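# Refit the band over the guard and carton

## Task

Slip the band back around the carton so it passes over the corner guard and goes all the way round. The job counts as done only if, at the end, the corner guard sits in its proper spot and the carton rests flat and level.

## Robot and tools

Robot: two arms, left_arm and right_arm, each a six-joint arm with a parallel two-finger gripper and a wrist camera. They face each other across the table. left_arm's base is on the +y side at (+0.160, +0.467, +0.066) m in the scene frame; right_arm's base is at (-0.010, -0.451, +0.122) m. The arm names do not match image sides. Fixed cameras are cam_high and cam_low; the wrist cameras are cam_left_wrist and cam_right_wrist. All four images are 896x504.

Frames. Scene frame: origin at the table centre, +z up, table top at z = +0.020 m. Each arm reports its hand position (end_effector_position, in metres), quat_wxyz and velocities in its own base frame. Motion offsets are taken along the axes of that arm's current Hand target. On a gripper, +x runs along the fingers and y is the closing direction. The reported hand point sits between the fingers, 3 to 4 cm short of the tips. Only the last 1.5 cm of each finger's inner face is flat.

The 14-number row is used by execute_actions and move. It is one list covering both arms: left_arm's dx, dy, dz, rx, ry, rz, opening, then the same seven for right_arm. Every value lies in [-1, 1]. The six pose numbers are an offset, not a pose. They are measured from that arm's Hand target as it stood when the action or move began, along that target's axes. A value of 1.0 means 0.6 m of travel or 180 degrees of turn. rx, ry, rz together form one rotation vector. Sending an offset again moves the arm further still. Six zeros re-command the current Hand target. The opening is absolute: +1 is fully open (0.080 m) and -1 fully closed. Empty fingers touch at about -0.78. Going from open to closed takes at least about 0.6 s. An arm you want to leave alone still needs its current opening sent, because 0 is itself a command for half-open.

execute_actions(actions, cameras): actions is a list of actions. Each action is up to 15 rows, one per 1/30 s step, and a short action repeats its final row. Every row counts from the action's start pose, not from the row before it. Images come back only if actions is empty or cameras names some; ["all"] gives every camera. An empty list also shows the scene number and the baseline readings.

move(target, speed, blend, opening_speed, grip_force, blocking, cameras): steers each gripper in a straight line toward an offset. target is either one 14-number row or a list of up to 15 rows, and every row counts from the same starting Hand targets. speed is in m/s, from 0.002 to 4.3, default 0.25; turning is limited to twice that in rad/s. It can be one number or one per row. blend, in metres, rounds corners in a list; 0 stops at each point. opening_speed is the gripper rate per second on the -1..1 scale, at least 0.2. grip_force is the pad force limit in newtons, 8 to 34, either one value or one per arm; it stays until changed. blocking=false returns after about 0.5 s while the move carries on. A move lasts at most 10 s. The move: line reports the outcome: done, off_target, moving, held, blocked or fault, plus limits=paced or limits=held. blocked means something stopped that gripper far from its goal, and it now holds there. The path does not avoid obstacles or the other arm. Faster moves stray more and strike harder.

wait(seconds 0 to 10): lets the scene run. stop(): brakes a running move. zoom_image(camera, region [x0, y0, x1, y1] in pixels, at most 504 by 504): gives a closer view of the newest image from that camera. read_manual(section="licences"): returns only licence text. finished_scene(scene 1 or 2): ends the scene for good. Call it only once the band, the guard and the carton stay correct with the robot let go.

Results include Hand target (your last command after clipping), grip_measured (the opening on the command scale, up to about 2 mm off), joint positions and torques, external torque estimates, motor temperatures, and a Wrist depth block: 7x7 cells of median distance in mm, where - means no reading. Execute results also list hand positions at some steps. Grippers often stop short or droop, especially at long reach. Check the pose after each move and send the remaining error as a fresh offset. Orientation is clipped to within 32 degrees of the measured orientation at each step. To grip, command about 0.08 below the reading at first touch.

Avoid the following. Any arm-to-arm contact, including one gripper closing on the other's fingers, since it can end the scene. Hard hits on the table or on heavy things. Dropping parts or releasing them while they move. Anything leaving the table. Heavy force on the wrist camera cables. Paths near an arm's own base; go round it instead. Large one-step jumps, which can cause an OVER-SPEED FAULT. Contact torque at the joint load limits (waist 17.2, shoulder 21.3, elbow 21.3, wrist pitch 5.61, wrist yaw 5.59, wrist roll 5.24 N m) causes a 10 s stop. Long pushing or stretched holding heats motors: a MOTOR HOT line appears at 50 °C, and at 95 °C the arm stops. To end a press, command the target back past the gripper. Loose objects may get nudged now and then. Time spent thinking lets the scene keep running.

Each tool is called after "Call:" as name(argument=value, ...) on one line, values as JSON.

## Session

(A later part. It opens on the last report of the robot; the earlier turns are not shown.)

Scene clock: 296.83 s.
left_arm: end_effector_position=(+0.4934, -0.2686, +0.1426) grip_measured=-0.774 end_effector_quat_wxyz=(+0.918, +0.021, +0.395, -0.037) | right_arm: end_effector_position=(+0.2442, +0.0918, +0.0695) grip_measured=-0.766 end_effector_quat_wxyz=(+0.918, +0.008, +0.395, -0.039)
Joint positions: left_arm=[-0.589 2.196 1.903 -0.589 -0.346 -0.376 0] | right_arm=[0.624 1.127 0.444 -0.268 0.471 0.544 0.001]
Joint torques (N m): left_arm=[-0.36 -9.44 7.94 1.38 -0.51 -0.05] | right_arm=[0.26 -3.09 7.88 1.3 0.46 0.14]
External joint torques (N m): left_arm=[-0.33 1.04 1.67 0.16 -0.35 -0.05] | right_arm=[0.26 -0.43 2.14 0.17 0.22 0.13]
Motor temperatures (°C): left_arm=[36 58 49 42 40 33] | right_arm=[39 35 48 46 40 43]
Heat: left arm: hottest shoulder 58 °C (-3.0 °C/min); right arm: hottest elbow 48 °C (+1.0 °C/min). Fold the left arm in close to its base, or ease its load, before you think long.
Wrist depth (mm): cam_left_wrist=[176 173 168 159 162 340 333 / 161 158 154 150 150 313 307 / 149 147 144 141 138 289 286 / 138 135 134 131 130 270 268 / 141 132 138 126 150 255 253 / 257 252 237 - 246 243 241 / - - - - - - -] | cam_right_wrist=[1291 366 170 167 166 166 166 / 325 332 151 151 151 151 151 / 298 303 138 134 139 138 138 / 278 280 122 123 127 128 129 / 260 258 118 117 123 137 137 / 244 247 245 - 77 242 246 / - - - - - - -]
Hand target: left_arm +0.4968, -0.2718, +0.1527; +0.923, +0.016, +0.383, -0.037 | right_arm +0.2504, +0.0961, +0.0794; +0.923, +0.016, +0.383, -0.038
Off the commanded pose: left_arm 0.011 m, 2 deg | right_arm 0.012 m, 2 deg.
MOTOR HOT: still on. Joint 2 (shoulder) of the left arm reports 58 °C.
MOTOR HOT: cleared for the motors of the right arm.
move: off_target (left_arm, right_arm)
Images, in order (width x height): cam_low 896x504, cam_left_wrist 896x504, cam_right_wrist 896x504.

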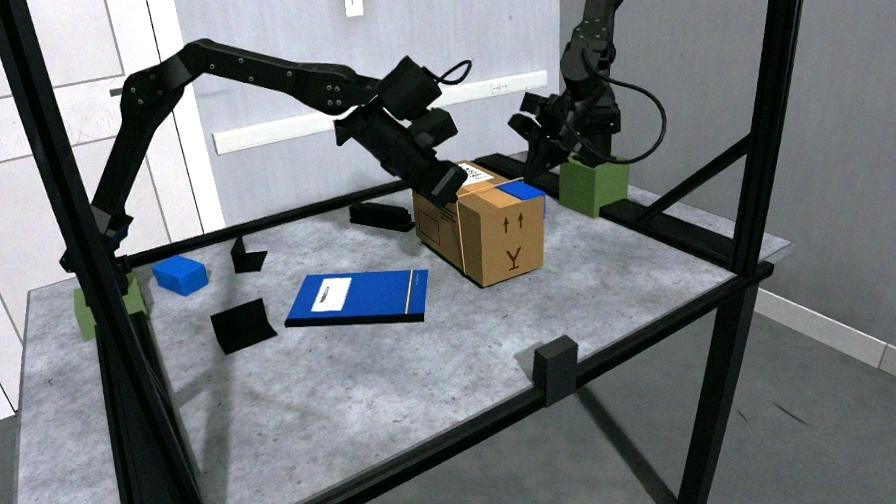

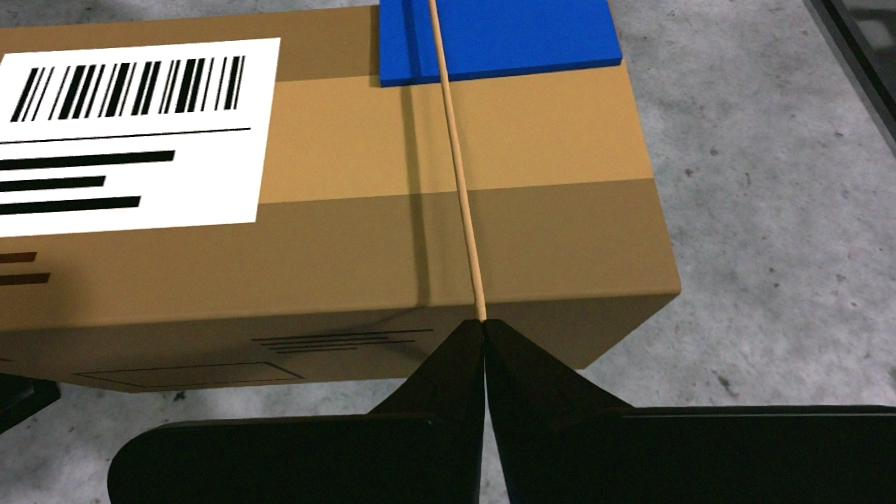

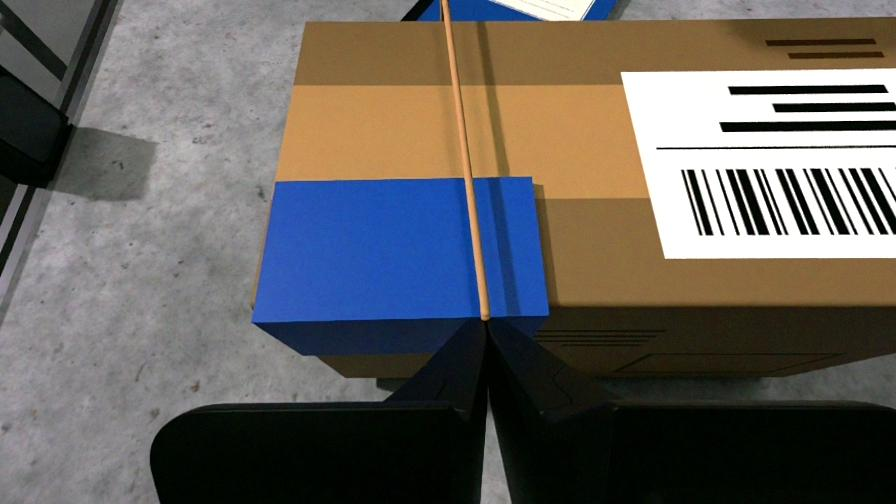

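Call:
zoom_image(camera="cam_low", region=[390, 140, 570, 300])

Call:
zoom_image(camera="cam_left_wrist", region=[400, 280, 700, 400])

Call:
zoom_image(camera="cam_right_wrist", region=[240, 280, 580, 410])

Scaled by 2.800.

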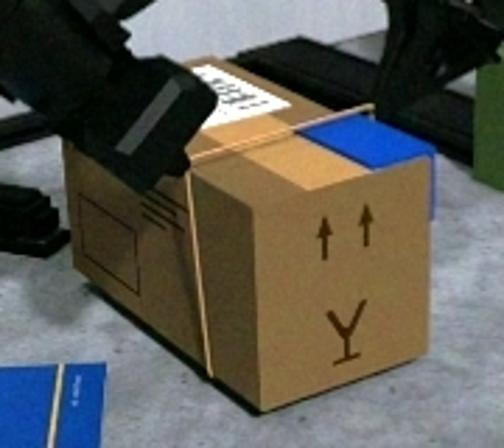

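Scaled by 1.680.

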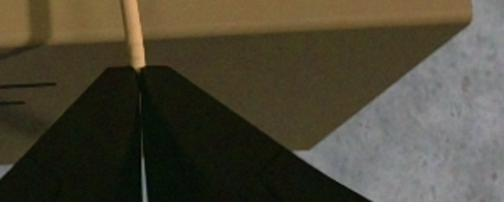

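Scaled by 1.482.

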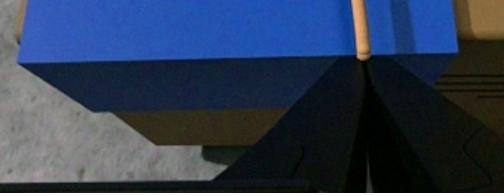

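Call:
move(target=[[0,-0.005,0,0,0,0,-1,0,0.012,0,0,0,0,-1],[0.036,-0.005,-0.0158,0,0,0,-1,0.0147,0.012,-0.0263,0,0,0,-1]], speed=0.08, cameras=["cam_left_wrist","cam_right_wrist","cam_low"])

Scene clock: 324.10 s.
left_arm: end_effector_position=(+0.5023, -0.2754, +0.1310) grip_measured=-0.774 end_effector_quat_wxyz=(+0.921, +0.017, +0.387, -0.038) | right_arm: end_effector_position=(+0.2462, +0.1036, +0.0624) grip_measured=-0.766 end_effector_quat_wxyz=(+0.922, +0.015, +0.385, -0.037)
Joint positions: left_arm=[-0.591 2.238 1.914 -0.54 -0.349 -0.378 0] | right_arm=[0.673 1.184 0.432 -0.193 0.503 0.588 0.001]
Joint torques (N m): left_arm=[0.16 -9.27 5.7 2.04 -0.31 0.1] | right_arm=[0.2 -3.1 4.56 1.69 0.39 0.13]
External joint torques (N m): left_arm=[0.16 1.67 -0.72 0.77 -0.14 0.1] | right_arm=[0.21 -0.26 -0.95 0.58 0.14 0.13]
Motor temperatures (°C): left_arm=[36 60 51 44 40 33] | right_arm=[38 34 52 47 40 42]
Heat: left arm: hottest shoulder 60 °C (+2.0 °C/min); right arm: hottest elbow 52 °C (+6.1 °C/min). Fold the left arm in close to its base, or ease its load, before you think long. Fold the right arm in close to its base, or ease its load, before you think long.
Wrist depth (mm): cam_left_wrist=[161 158 151 146 334 330 326 / 148 145 142 139 140 306 300 / 136 134 132 129 126 282 279 / 125 124 122 120 117 264 260 / 117 116 117 113 118 245 244 / 176 169 174 - 235 235 232 / - - - - - - -] | cam_right_wrist=[1478 368 360 161 159 158 158 / 311 331 148 145 145 143 145 / 296 303 135 128 127 131 132 / 277 278 - 117 119 120 119 / 256 256 117 110 118 130 130 / 243 241 240 - 77 219 220 / - - - - - - -]
Hand target: left_arm +0.5052, -0.2756, +0.1309; +0.923, +0.016, +0.383, -0.038 | right_arm +0.2460, +0.1036, +0.0618; +0.923, +0.016, +0.383, -0.038
Off the commanded pose: left_arm 0.003 m, 1 deg | right_arm 0.000 m, 0 deg.
MOTOR HOT: joint 3 (elbow) of the right arm reports 52 °C; the controller stops that arm at 95 °C. To cool a motor, set the load down, stop pushing, or move to a pose that needs little force.
MOTOR HOT: still on. Joint 2 (shoulder) of the left arm reports 60 °C.
move: done
Images, in order (width x height): cam_low 896x504, cam_left_wrist 896x504, cam_right_wrist 896x504.

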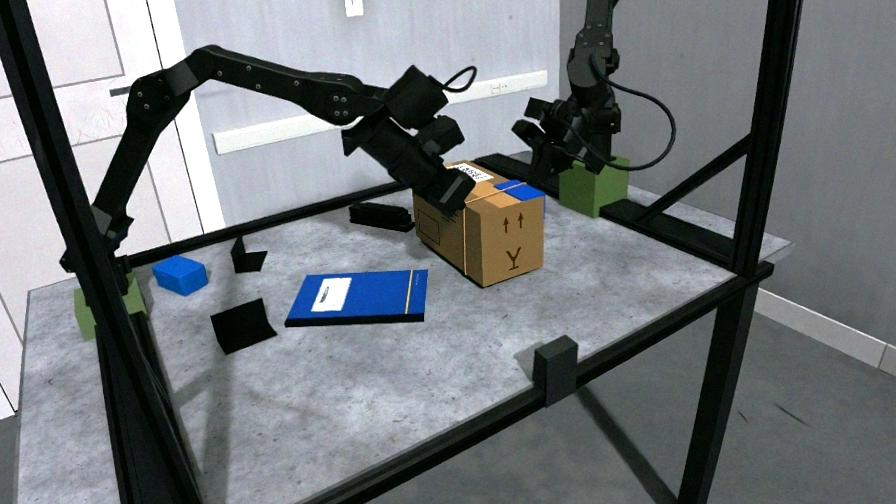

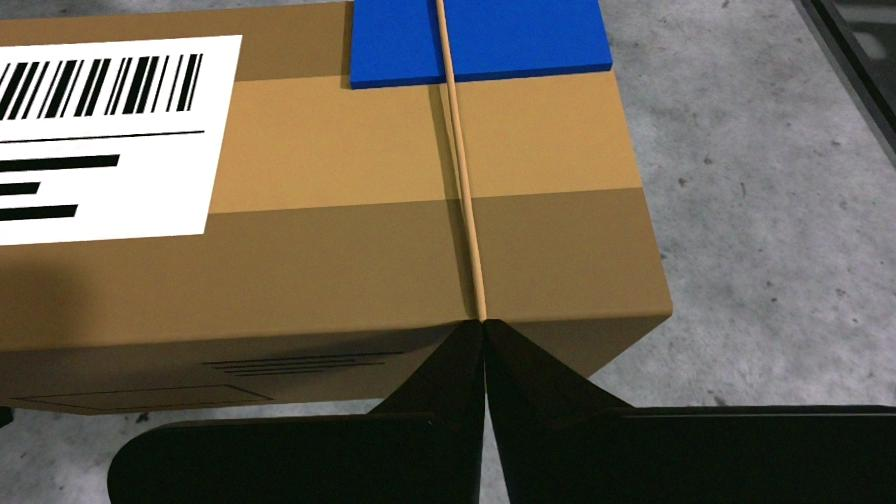

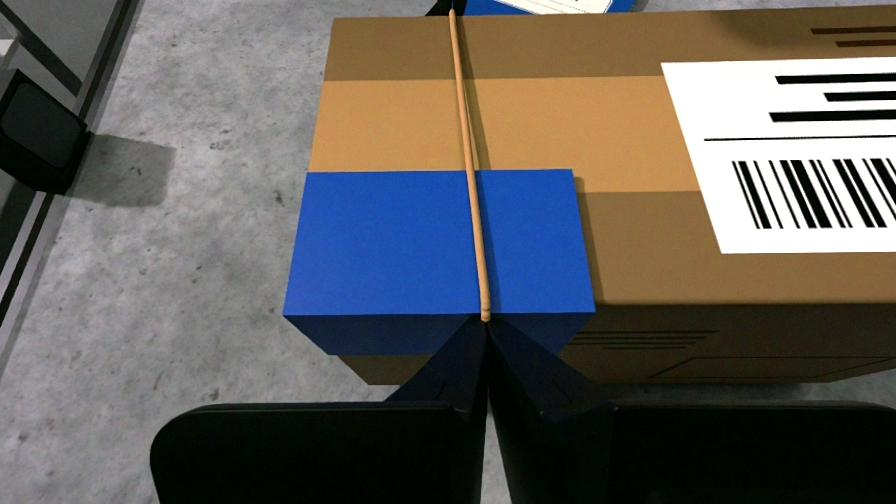

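Call:
move(target=[0,0.008,0,0,0,0,-1,0,0.007,0,0,0,0,-1], speed=0.06, cameras=["cam_left_wrist","cam_right_wrist","cam_low"])

Call:
zoom_image(camera="cam_low", region=[390, 140, 570, 300])

Scene clock: 344.20 s.
left_arm: end_effector_position=(+0.5032, -0.2734, +0.1282) grip_measured=-0.774 end_effector_quat_wxyz=(+0.921, +0.019, +0.387, -0.037) | right_arm: end_effector_position=(+0.2448, +0.1055, +0.0596) grip_measured=-0.766 end_effector_quat_wxyz=(+0.921, +0.013, +0.387, -0.039)
Joint positions: left_arm=[-0.588 2.238 1.902 -0.528 -0.349 -0.371 0] | right_arm=[0.688 1.199 0.431 -0.192 0.514 0.603 0.001]
Joint torques (N m): left_arm=[0.48 -10.21 5.12 1.88 -0.06 0.09] | right_arm=[0.38 -3 5.62 1.45 0.34 0.14]
External joint torques (N m): left_arm=[0.5 0.74 -1.28 0.62 0.11 0.09] | right_arm=[0.39 -0.12 0.12 0.34 0.07 0.14]
Motor temperatures (°C): left_arm=[36 62 50 46 40 33] | right_arm=[38 34 48 47 40 42]
Heat: left arm: hottest shoulder 62 °C (+4.1 °C/min); right arm: hottest elbow 48 °C (+1.0 °C/min). Fold the left arm in close to its base, or ease its load, before you think long. Fold the right arm in close to its base, or ease its load, before you think long.
Wrist depth (mm): cam_left_wrist=[161 159 153 150 326 333 330 / 148 145 143 139 140 307 298 / 136 134 132 128 126 281 280 / 125 125 122 119 118 263 260 / 117 116 120 112 117 245 245 / 172 164 170 - 237 235 232 / - - - - - - -] | cam_right_wrist=[1488 362 164 157 156 154 154 / 311 326 144 141 141 140 140 / 293 296 127 124 126 128 129 / 272 273 116 114 115 117 117 / 253 252 134 109 123 136 151 / 237 237 238 - 72 232 233 / - - - - - - -]
Hand target: left_arm +0.5055, -0.2708, +0.1308; +0.923, +0.016, +0.383, -0.038 | right_arm +0.2464, +0.1079, +0.0619; +0.923, +0.016, +0.383, -0.038
Off the commanded pose: left_arm 0.004 m, 1 deg | right_arm 0.004 m, 1 deg.
MOTOR HOT: still on. Joint 2 (shoulder) of the left arm reports 62 °C.
MOTOR HOT: still on. Joint 3 (elbow) of the right arm reports 48 °C.
move: done
Images, in order (width x height): cam_low 896x504, cam_left_wrist 896x504, cam_right_wrist 896x504.

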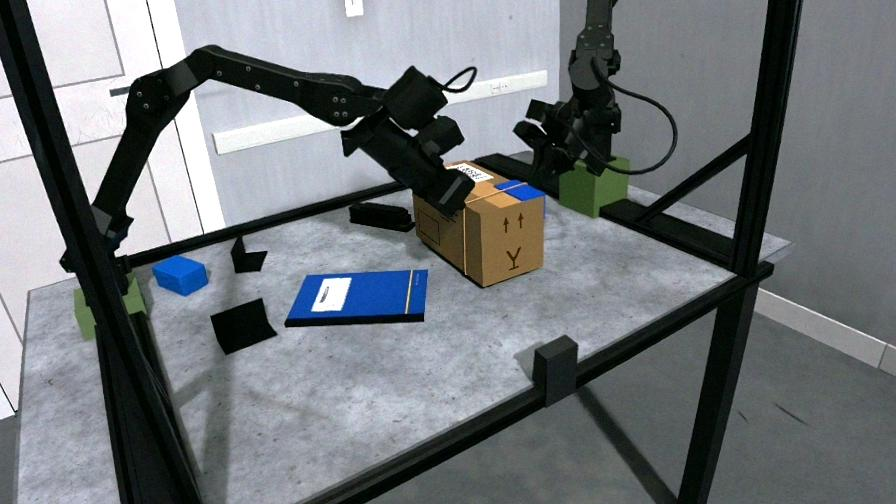

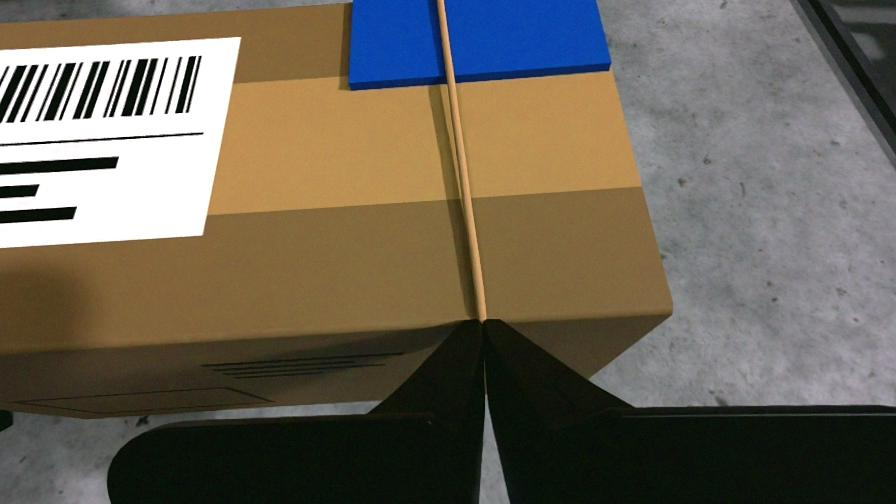

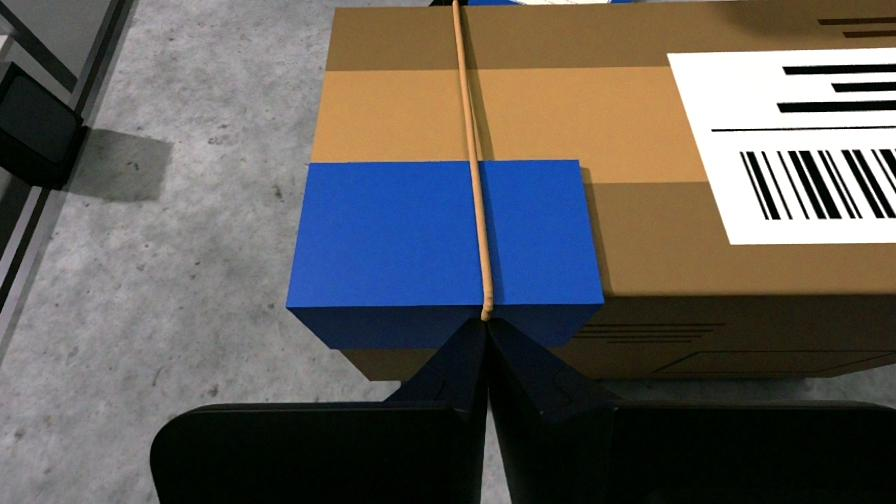

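Scaled by 2.800.

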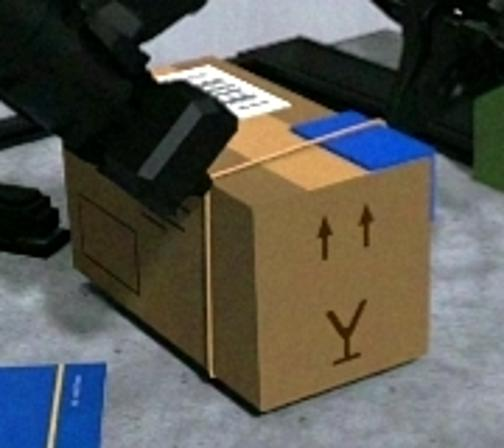

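Call:
move(target=[0,0.002,0,0,0,0,-1,0,0.016,0,0,0,0,-1], speed=0.08, cameras=["cam_left_wrist","cam_right_wrist","cam_low"])

Call:
zoom_image(camera="cam_low", region=[390, 140, 570, 300])

Scene clock: 356.03 s.
left_arm: end_effector_position=(+0.5035, -0.2729, +0.1276) grip_measured=-0.774 end_effector_quat_wxyz=(+0.921, +0.020, +0.387, -0.037) | right_arm: end_effector_position=(+0.2433, +0.1121, +0.0560) grip_measured=-0.766 end_effector_quat_wxyz=(+0.920, +0.010, +0.389, -0.042)
Joint positions: left_arm=[-0.586 2.238 1.9 -0.525 -0.349 -0.369 0] | right_arm=[0.723 1.236 0.443 -0.193 0.537 0.638 0.001]
Joint torques (N m): left_arm=[0.7 -10.51 4.94 1.82 0.03 0.1] | right_arm=[0.52 -3.06 6.95 1.07 0.26 0.14]
External joint torques (N m): left_arm=[0.79 0.26 -1.35 0.58 0.19 0.09] | right_arm=[0.54 0 1.52 -0.01 -0.03 0.13]
Motor temperatures (°C): left_arm=[36 64 49 46 39 33] | right_arm=[38 34 47 47 40 42]
Heat: left arm: hottest shoulder 64 °C (+6.1 °C/min); right arm: hottest elbow 47 °C (-1.0 °C/min). Fold the left arm in close to its base, or ease its load, before you think long.
Wrist depth (mm): cam_left_wrist=[161 160 152 142 151 334 333 / 148 145 142 140 139 306 300 / 136 134 132 128 127 283 278 / 126 125 122 120 117 262 260 / 117 116 117 113 117 244 244 / 172 163 169 - 237 234 232 / - - - - - - -] | cam_right_wrist=[1526 351 345 151 150 150 150 / 290 318 141 136 136 135 136 / 283 288 122 119 121 124 126 / 268 268 108 110 110 114 114 / 246 248 239 106 130 143 145 / 233 233 235 - 77 230 230 / - - - - - - -]
Hand target: left_arm +0.5056, -0.2696, +0.1308; +0.923, +0.016, +0.383, -0.038 | right_arm +0.2472, +0.1174, +0.0619; +0.923, +0.016, +0.383, -0.038
Off the commanded pose: left_arm 0.005 m, 1 deg | right_arm 0.009 m, 1 deg.
MOTOR HOT: still on. Joint 2 (shoulder) of the left arm reports 64 °C.
MOTOR HOT: cleared for the motors of the right arm.
move: off_target (right_arm)
Images, in order (width x height): cam_low 896x504, cam_left_wrist 896x504, cam_right_wrist 896x504.

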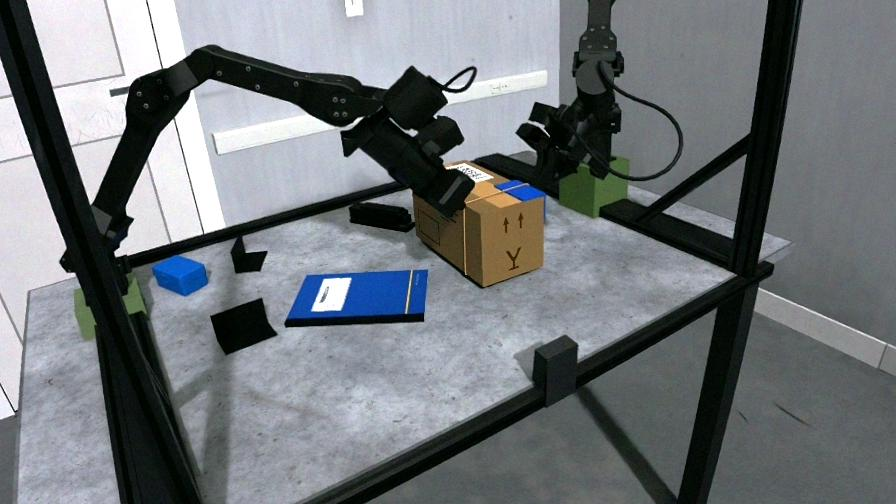

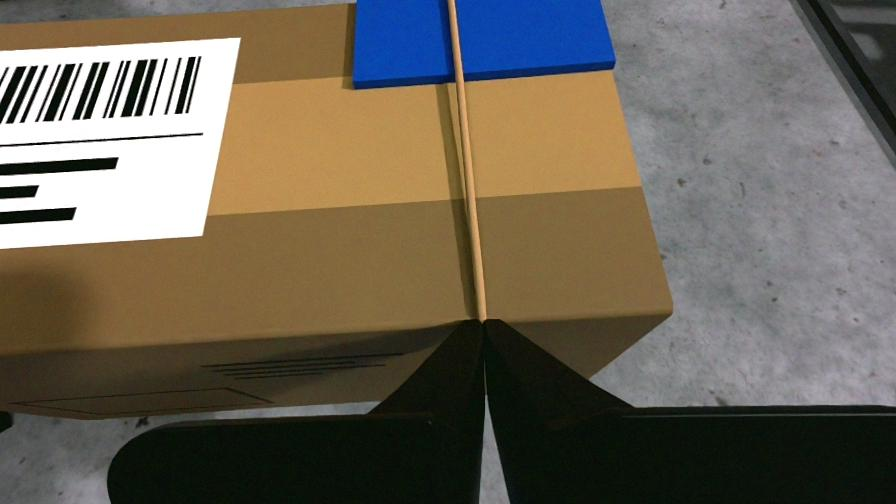

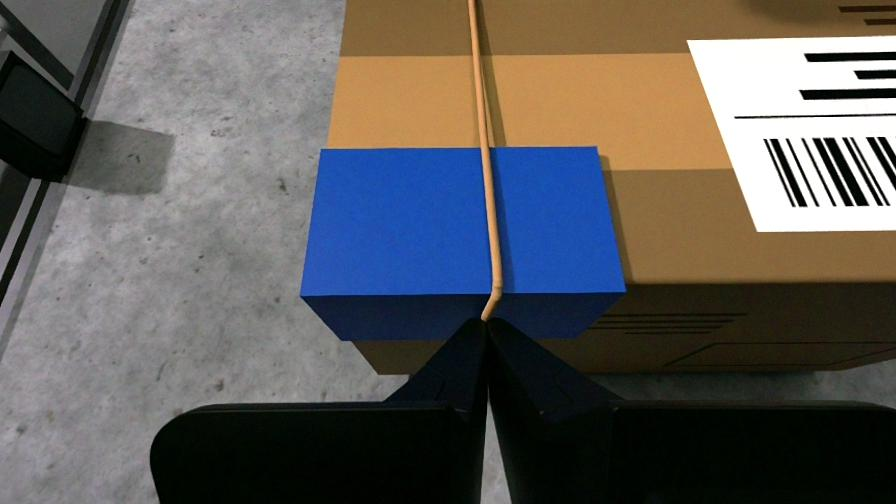

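Scaled by 2.800.

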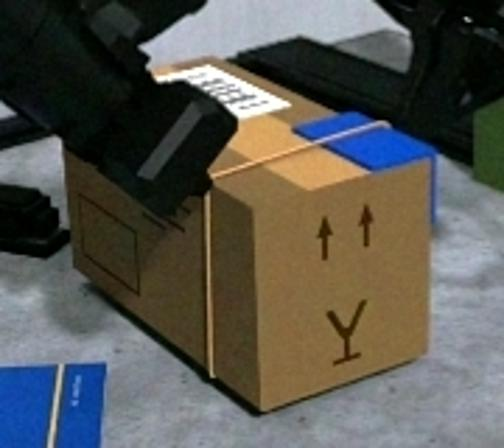

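Call:
move(target=[[0,0,0,0,0,0,-1,-0.019,0,0.014,0,0,0,-1],[0,0,0,0,0,0,-1,0,-0.004,0,0,0,0,-1]], speed=0.08, cameras=["cam_left_wrist","cam_right_wrist","cam_low"])

Call:
zoom_image(camera="cam_low", region=[390, 140, 570, 300])

Scene clock: 371.43 s.
left_arm: end_effector_position=(+0.5035, -0.2729, +0.1276) grip_measured=-0.774 end_effector_quat_wxyz=(+0.921, +0.020, +0.387, -0.037) | right_arm: end_effector_position=(+0.2466, +0.1156, +0.0625) grip_measured=-0.766 end_effector_quat_wxyz=(+0.923, +0.015, +0.384, -0.038)
Joint positions: left_arm=[-0.586 2.238 1.9 -0.525 -0.349 -0.369 0] | right_arm=[0.723 1.23 0.461 -0.198 0.533 0.634 0.001]
Joint torques (N m): left_arm=[0.69 -10.54 4.98 1.83 -0.02 0.11] | right_arm=[-0.23 -3.41 4.47 1.65 0.24 -0.05]
External joint torques (N m): left_arm=[0.68 0.38 -1.39 0.58 0.16 0.11] | right_arm=[-0.23 -0.32 -1.05 0.54 -0.03 -0.05]
Motor temperatures (°C): left_arm=[36 66 47 47 39 33] | right_arm=[38 35 47 46 39 42]
Heat: left arm: hottest shoulder 66 °C (+6.1 °C/min); right arm: hottest elbow 47 °C (-4.0 °C/min). Fold the left arm in close to its base, or ease its load, before you think long.
Wrist depth (mm): cam_left_wrist=[162 160 153 149 - 333 339 / 148 145 142 139 139 307 300 / 136 134 132 129 126 283 278 / 125 125 122 120 117 263 260 / 117 116 117 112 118 244 245 / 172 163 168 - 236 235 232 / - - - - - - -] | cam_right_wrist=[1588 367 367 161 160 160 158 / 325 333 326 145 144 143 145 / 294 302 291 128 127 131 132 / 277 277 268 117 117 120 119 / 255 257 147 110 119 131 145 / 242 241 240 - 77 220 220 / - - - - - - -]
Hand target: left_arm +0.5056, -0.2696, +0.1308; +0.923, +0.016, +0.383, -0.038 | right_arm +0.2469, +0.1150, +0.0619; +0.923, +0.016, +0.383, -0.038
Off the commanded pose: left_arm 0.005 m, 1 deg | right_arm 0.001 m, 0 deg.
MOTOR HOT: still on. Joint 2 (shoulder) of the left arm reports 66 °C.
move: done
Images, in order (width x height): cam_low 896x504, cam_left_wrist 896x504, cam_right_wrist 896x504.

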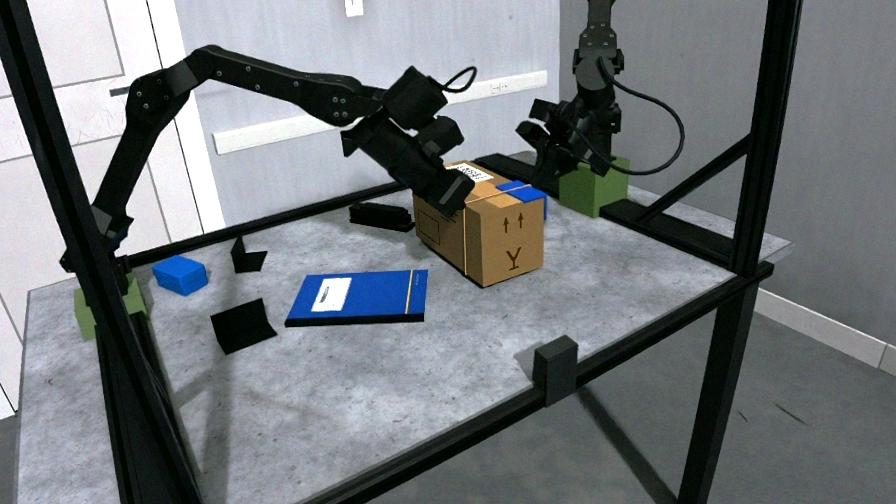

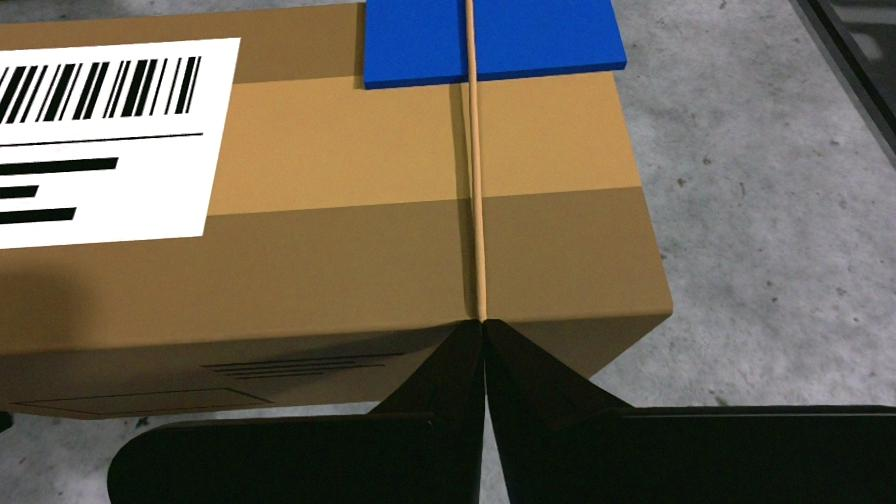

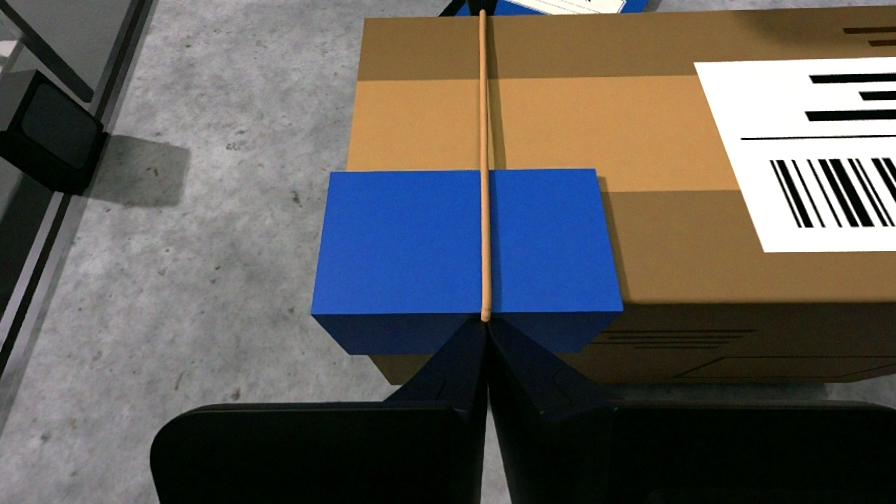

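Scaled by 2.800.

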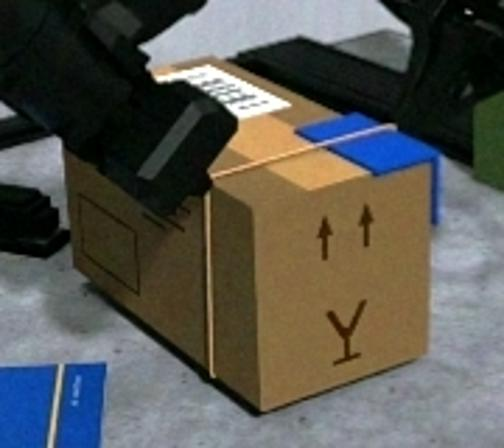

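Call:
move(target=[[0,0,0,0,0,0,-1,0.0083,0,-0.0153,0,0,0,-1],[0,0,0,0,0,0,-1,0.0083,-0.0167,-0.0153,0,0,0,-1]], speed=0.08, cameras=["cam_right_wrist"])

Scene clock: 387.07 s.
left_arm: end_effector_position=(+0.5035, -0.2729, +0.1276) grip_measured=-0.774 end_effector_quat_wxyz=(+0.921, +0.020, +0.387, -0.037) | right_arm: end_effector_position=(+0.2442, +0.1076, +0.0524) grip_measured=-0.766 end_effector_quat_wxyz=(+0.923, +0.015, +0.384, -0.037)
Joint positions: left_arm=[-0.586 2.238 1.9 -0.525 -0.349 -0.369 0] | right_arm=[0.698 1.223 0.407 -0.139 0.518 0.609 0.001]
Joint torques (N m): left_arm=[0.79 -10.5 5.01 1.81 -0.02 0.11] | right_arm=[-0.42 -4.36 3.81 1.32 0.25 -0.02]
External joint torques (N m): left_arm=[0.88 0.48 -1.41 0.53 0.15 0.11] | right_arm=[-0.46 -1.4 -1.6 0.2 -0.01 -0.02]
Motor temperatures (°C): left_arm=[36 67 46 48 39 33] | right_arm=[38 35 46 48 39 42]
Heat: left arm: hottest shoulder 67 °C (+6.1 °C/min); right arm: hottest wrist pitch 48 °C (+1.0 °C/min). Fold the left arm in close to its base, or ease its load, before you think long.
Wrist depth (mm): cam_left_wrist=[162 159 153 143 146 333 333 / 148 145 142 139 139 307 302 / 136 134 132 128 127 282 277 / 126 125 122 120 117 262 260 / 117 116 117 112 117 245 244 / 172 163 168 - 236 235 231 / - - - - - - -] | cam_right_wrist=[1507 355 339 147 147 145 145 / 304 321 136 133 132 131 128 / 286 293 117 116 118 117 121 / 267 267 107 107 108 109 109 / 248 245 124 105 135 136 136 / 232 232 232 - 77 225 224 / - - - - - - -]
Hand target: left_arm +0.5056, -0.2696, +0.1308; +0.923, +0.016, +0.383, -0.038 | right_arm +0.2432, +0.1053, +0.0520; +0.923, +0.016, +0.382, -0.038
Off the commanded pose: left_arm 0.005 m, 1 deg | right_arm 0.003 m, 0 deg.
MOTOR HOT: still on. Joint 2 (shoulder) of the left arm reports 67 °C.
move: done
Images, in order (width x height): cam_right_wrist 896x504.

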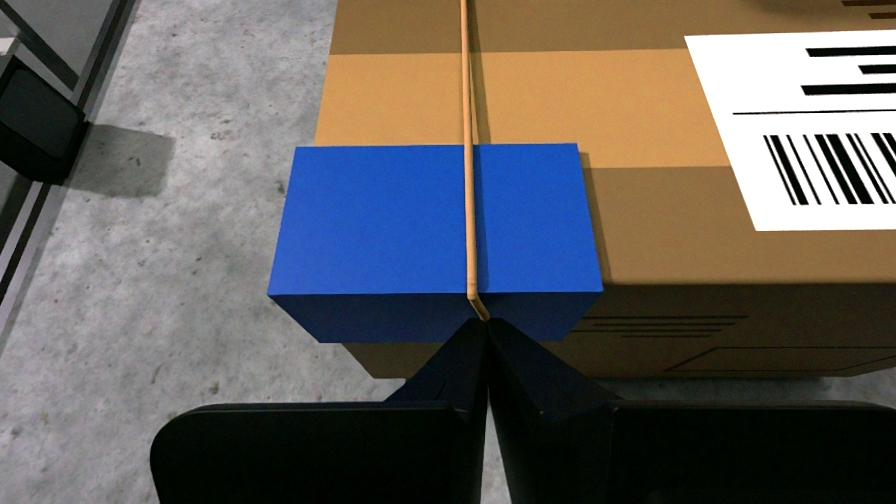

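Call:
move(target=[0,0,0,0,0,0,-1,0,-0.022,0,0,0,0,-1], speed=0.08, cameras=["cam_right_wrist"])

Scene clock: 406.57 s.
left_arm: end_effector_position=(+0.5035, -0.2729, +0.1276) grip_measured=-0.774 end_effector_quat_wxyz=(+0.921, +0.020, +0.387, -0.037) | right_arm: end_effector_position=(+0.2431, +0.0947, +0.0524) grip_measured=-0.766 end_effector_quat_wxyz=(+0.923, +0.015, +0.384, -0.036)
Joint positions: left_arm=[-0.586 2.238 1.9 -0.525 -0.349 -0.369 0] | right_arm=[0.643 1.169 0.374 -0.134 0.483 0.558 0.001]
Joint torques (N m): left_arm=[0.7 -10.39 4.93 1.8 -0.01 0.11] | right_arm=[-0.5 -4.05 3.87 1.33 0.23 -0.02]
External joint torques (N m): left_arm=[0.63 0.38 -1.37 0.55 0.17 0.1] | right_arm=[-0.49 -1.39 -1.59 0.18 -0.01 -0.03]
Motor temperatures (°C): left_arm=[35 68 45 48 39 33] | right_arm=[38 35 45 46 39 42]
Heat: left arm: hottest shoulder 68 °C (+6.0 °C/min); right arm: hottest wrist pitch 46 °C (-1.0 °C/min). Fold the left arm in close to its base, or ease its load, before you think long.
Wrist depth (mm): cam_left_wrist=[161 159 156 152 150 333 338 / 148 145 143 139 140 306 300 / 136 134 132 129 127 282 279 / 126 125 122 119 117 263 259 / 117 116 117 112 118 244 244 / 173 163 169 - 236 234 231 / - - - - - - -] | cam_right_wrist=[1284 357 152 148 147 145 145 / 318 323 133 133 132 131 128 / 287 292 118 117 118 117 120 / 269 267 107 107 110 109 109 / 247 246 124 106 136 136 136 / 233 232 232 - 77 226 225 / - - - - - - -]
Hand target: left_arm +0.5056, -0.2696, +0.1308; +0.923, +0.016, +0.383, -0.038 | right_arm +0.2421, +0.0921, +0.0518; +0.923, +0.016, +0.383, -0.038
Off the commanded pose: left_arm 0.005 m, 1 deg | right_arm 0.003 m, 0 deg.
MOTOR HOT: still on. Joint 2 (shoulder) of the left arm reports 68 °C.
move: done
Images, in order (width x height): cam_right_wrist 896x504.

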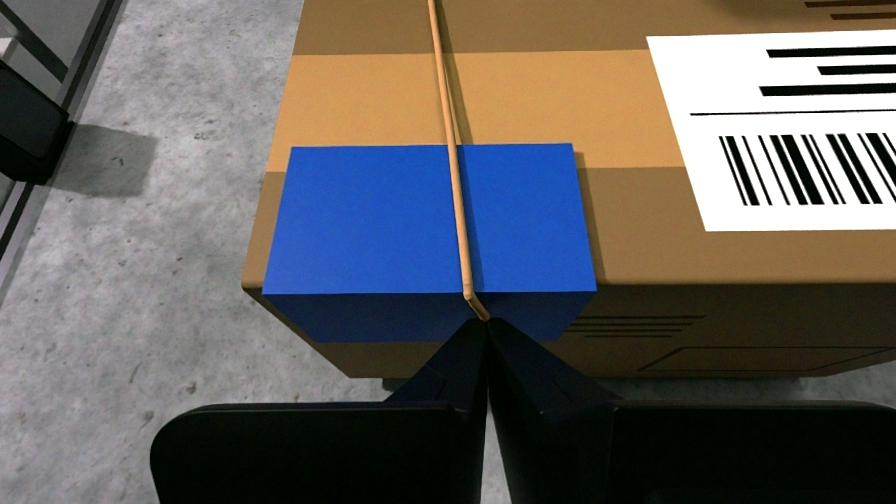

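Call:
move(target=[0,0,0,0,0,0,-1,0,0.034,0,0,0,0,-1], speed=0.08, cameras=["cam_right_wrist"])

Scene clock: 414.67 s.
left_arm: end_effector_position=(+0.5035, -0.2729, +0.1276) grip_measured=-0.774 end_effector_quat_wxyz=(+0.921, +0.020, +0.387, -0.037) | right_arm: end_effector_position=(+0.2410, +0.1084, +0.0480) grip_measured=-0.766 end_effector_quat_wxyz=(+0.921, +0.013, +0.386, -0.041)
Joint positions: left_arm=[-0.586 2.238 1.9 -0.525 -0.349 -0.369 0] | right_arm=[0.716 1.236 0.4 -0.138 0.533 0.63 0.001]
Joint torques (N m): left_arm=[0.71 -10.51 5.01 1.82 -0.02 0.11] | right_arm=[0.44 -2.84 6.43 0.91 0.27 0.13]
External joint torques (N m): left_arm=[0.73 0.4 -1.39 0.55 0.15 0.11] | right_arm=[0.46 0.13 1.1 -0.19 -0.01 0.13]
Motor temperatures (°C): left_arm=[35 68 45 48 39 33] | right_arm=[38 35 44 46 39 42]
Heat: left arm: hottest shoulder 68 °C (+5.0 °C/min); right arm: hottest wrist pitch 46 °C (-1.0 °C/min). Fold the left arm in close to its base, or ease its load, before you think long.
Wrist depth (mm): cam_left_wrist=[161 159 155 - 150 335 339 / 148 145 142 139 140 306 299 / 136 134 132 128 126 283 278 / 125 125 122 119 118 263 260 / 117 116 117 112 117 244 244 / 172 163 168 - 236 235 231 / - - - - - - -] | cam_right_wrist=[1193 346 147 140 139 139 141 / 300 311 129 126 126 125 125 / 282 284 111 111 111 113 114 / 257 260 104 103 103 106 106 / 241 241 232 112 136 149 150 / 227 226 230 - 77 225 226 / - - - - - - -]
Hand target: left_arm +0.5056, -0.2696, +0.1308; +0.923, +0.016, +0.383, -0.038 | right_arm +0.2438, +0.1125, +0.0520; +0.923, +0.016, +0.383, -0.038
Off the commanded pose: left_arm 0.005 m, 1 deg | right_arm 0.006 m, 1 deg.
MOTOR HOT: still on. Joint 2 (shoulder) of the left arm reports 68 °C.
move: done
Images, in order (width x height): cam_right_wrist 896x504.

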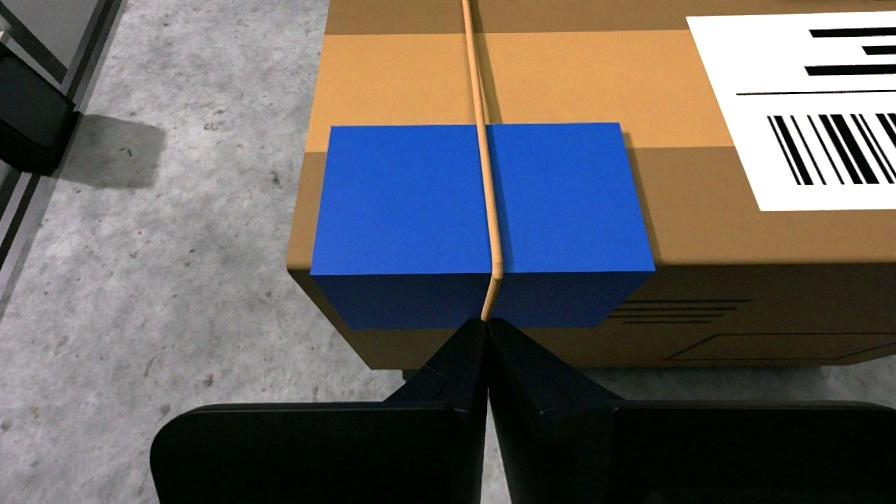

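Call:
move(target=[0,0,0,0,0,0,-1,0,0.0125,0.003,0,0,0,-1], speed=0.08, cameras=["cam_right_wrist"])

Scene clock: 419.90 s.
left_arm: end_effector_position=(+0.5035, -0.2729, +0.1276) grip_measured=-0.774 end_effector_quat_wxyz=(+0.921, +0.020, +0.387, -0.037) | right_arm: end_effector_position=(+0.2425, +0.1146, +0.0486) grip_measured=-0.766 end_effector_quat_wxyz=(+0.921, +0.011, +0.387, -0.043)
Joint positions: left_arm=[-0.586 2.238 1.9 -0.525 -0.349 -0.369 0] | right_arm=[0.738 1.266 0.424 -0.147 0.547 0.652 0.001]
Joint torques (N m): left_arm=[0.76 -10.49 4.99 1.81 -0.01 0.1] | right_arm=[0.58 -2.98 6.62 1.01 0.22 0.13]
External joint torques (N m): left_arm=[0.68 0.33 -1.32 0.56 0.16 0.1] | right_arm=[0.59 0.13 1.4 -0.04 -0.07 0.13]
Motor temperatures (°C): left_arm=[35 68 45 49 39 33] | right_arm=[38 35 45 46 39 42]
Heat: left arm: hottest shoulder 68 °C (+4.0 °C/min); right arm: hottest wrist pitch 46 °C (+0.0 °C/min). Fold the left arm in close to its base, or ease its load, before you think long.
Wrist depth (mm): cam_left_wrist=[161 160 156 144 151 333 335 / 148 145 142 140 140 306 300 / 136 134 132 128 126 282 279 / 125 125 122 119 118 263 260 / 117 116 117 112 118 244 244 / 173 163 168 - 236 234 232 / - - - - - - -] | cam_right_wrist=[1343 345 331 141 141 140 140 / 299 310 132 127 127 126 126 / 283 285 116 111 112 113 117 / 261 259 105 104 102 106 107 / 241 240 237 109 132 146 148 / 226 226 230 - 77 223 223 / - - - - - - -]
Hand target: left_arm +0.5056, -0.2696, +0.1308; +0.923, +0.016, +0.383, -0.038 | right_arm +0.2457, +0.1198, +0.0532; +0.923, +0.016, +0.383, -0.038
Off the commanded pose: left_arm 0.005 m, 1 deg | right_arm 0.008 m, 1 deg.
MOTOR HOT: still on. Joint 2 (shoulder) of the left arm reports 68 °C.
move: done
Images, in order (width x height): cam_right_wrist 896x504.

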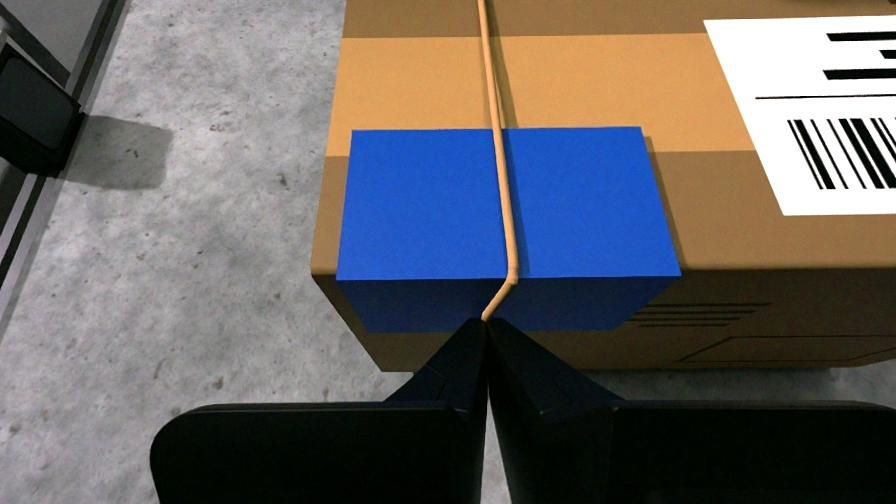

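Call:
move(target=[0,0,0,0,0,0,-1,0,0.0115,0.004,0,0,0,-1], speed=0.06, cameras=["cam_right_wrist"])

Scene clock: 424.70 s.
left_arm: end_effector_position=(+0.5035, -0.2729, +0.1276) grip_measured=-0.774 end_effector_quat_wxyz=(+0.921, +0.020, +0.387, -0.037) | right_arm: end_effector_position=(+0.2442, +0.1210, +0.0495) grip_measured=-0.766 end_effector_quat_wxyz=(+0.921, +0.010, +0.388, -0.042)
Joint positions: left_arm=[-0.586 2.238 1.9 -0.525 -0.349 -0.369 0] | right_arm=[0.755 1.293 0.449 -0.158 0.556 0.669 0.001]
Joint torques (N m): left_arm=[0.63 -10.49 4.95 1.81 0 0.11] | right_arm=[0.49 -3.26 6.75 1.06 0.28 0.13]
External joint torques (N m): left_arm=[0.8 0.35 -1.38 0.56 0.17 0.11] | right_arm=[0.49 0.02 1.47 0 -0.01 0.13]
Motor temperatures (°C): left_arm=[35 69 44 49 39 33] | right_arm=[38 35 45 46 39 42]
Heat: left arm: hottest shoulder 69 °C (+4.0 °C/min); right arm: hottest wrist pitch 46 °C (+0.0 °C/min). Fold the left arm in close to its base, or ease its load, before you think long.
Wrist depth (mm): cam_left_wrist=[162 159 153 - 328 334 326 / 148 145 143 139 140 307 302 / 136 134 132 129 126 282 277 / 126 125 122 120 117 263 260 / 117 116 118 112 118 245 244 / 172 163 168 - 237 234 232 / - - - - - - -] | cam_right_wrist=[1526 343 338 141 141 141 141 / 295 310 307 127 127 127 127 / 284 283 277 110 112 114 118 / 259 259 106 105 103 107 108 / 240 239 236 106 128 142 144 / 228 226 230 - 77 224 224 / - - - - - - -]
Hand target: left_arm +0.5056, -0.2696, +0.1308; +0.923, +0.016, +0.383, -0.038 | right_arm +0.2479, +0.1265, +0.0549; +0.923, +0.016, +0.383, -0.038
Off the commanded pose: left_arm 0.005 m, 1 deg | right_arm 0.009 m, 1 deg.
MOTOR HOT: still on. Joint 2 (shoulder) of the left arm reports 69 °C.
move: off_target (right_arm)
Images, in order (width x height): cam_right_wrist 896x504.

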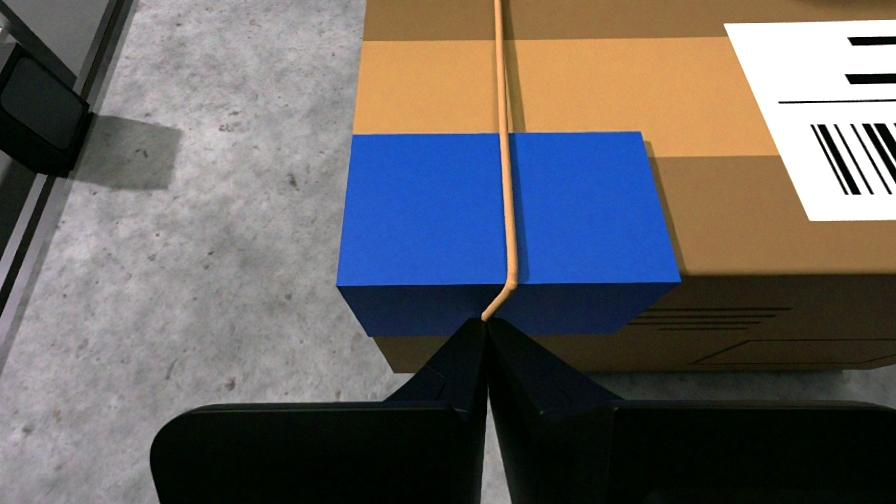

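Call:
move(target=[[0,0,0,0,0,0,-1,0,-0.018,0,0,0,0,-1],[0,0,0,0,0,0,-1,-0.0118,-0.024,0.0142,0,0,0,-1]], speed=0.08, cameras=["cam_right_wrist","cam_left_wrist"])

Scene clock: 463.53 s.
left_arm: end_effector_position=(+0.5035, -0.2729, +0.1276) grip_measured=-0.774 end_effector_quat_wxyz=(+0.921, +0.020, +0.387, -0.037) | right_arm: end_effector_position=(+0.2429, +0.1091, +0.0569) grip_measured=-0.766 end_effector_quat_wxyz=(+0.918, +0.006, +0.394, -0.041)
Joint positions: left_arm=[-0.586 2.238 1.9 -0.525 -0.349 -0.369 0] | right_arm=[0.709 1.223 0.444 -0.21 0.524 0.621 0.001]
Joint torques (N m): left_arm=[0.68 -10.51 4.99 1.8 0.02 0.09] | right_arm=[-0.32 -4.75 6.8 1.16 0.27 -0.03]
External joint torques (N m): left_arm=[0.58 0.27 -1.32 0.56 0.2 0.08] | right_arm=[-0.32 -1.71 1.3 0.07 0 -0.04]
Motor temperatures (°C): left_arm=[35 70 44 49 38 33] | right_arm=[38 35 49 45 39 42]
Heat: left arm: hottest shoulder 70 °C (+2.0 °C/min); right arm: hottest elbow 49 °C (+4.0 °C/min). Fold the left arm in close to its base, or ease its load, before you think long.
Wrist depth (mm): cam_left_wrist=[162 159 154 149 145 333 328 / 148 145 143 138 140 306 300 / 136 134 132 129 126 284 278 / 126 125 122 120 117 263 260 / 117 116 117 112 118 244 244 / 172 163 168 - 236 234 232 / - - - - - - -] | cam_right_wrist=[1187 348 340 149 150 150 150 / 303 315 140 135 136 136 136 / 286 287 122 120 122 124 127 / 264 264 110 110 111 115 115 / 244 - 183 108 133 145 145 / 232 233 234 - 77 231 232 / - - - - - - -]
Hand target: left_arm +0.5056, -0.2696, +0.1308; +0.923, +0.016, +0.383, -0.038 | right_arm +0.2477, +0.1122, +0.0659; +0.923, +0.016, +0.383, -0.038
Off the commanded pose: left_arm 0.005 m, 1 deg | right_arm 0.011 m, 2 deg.
MOTOR HOT: still on. Joint 2 (shoulder) of the left arm reports 70 °C.
move: off_target (right_arm)
Images, in order (width x height): cam_left_wrist 896x504, cam_right_wrist 896x504.

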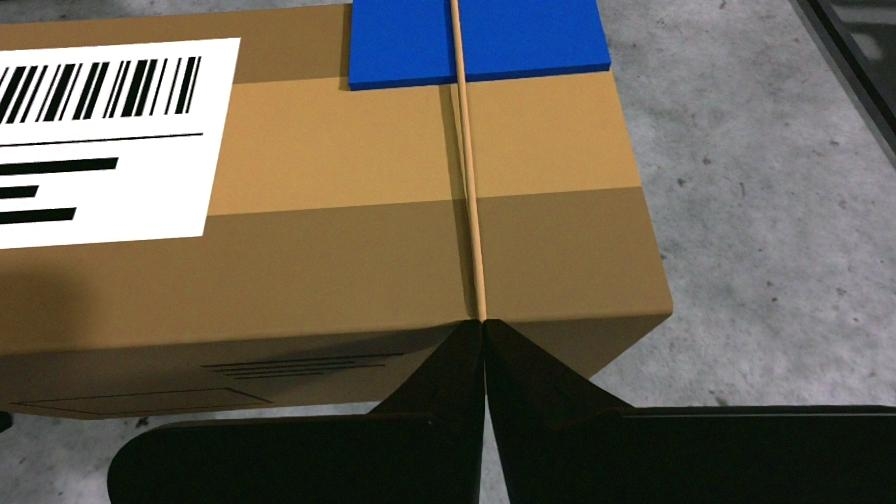

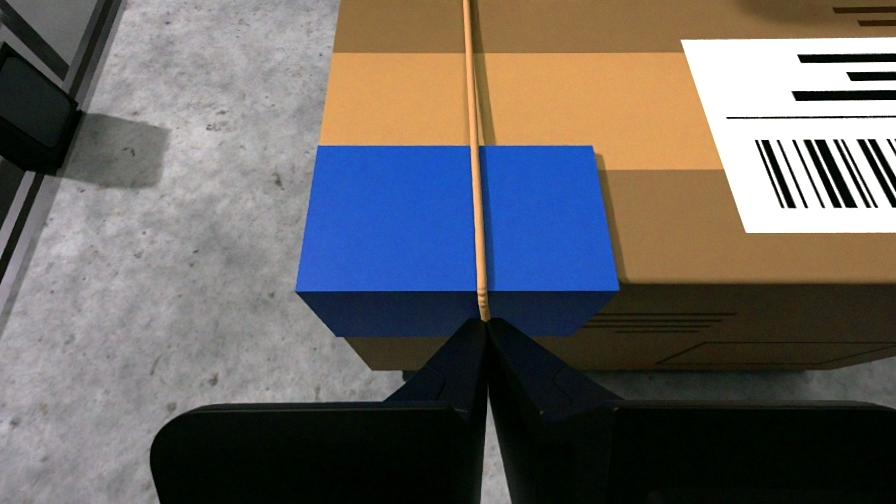

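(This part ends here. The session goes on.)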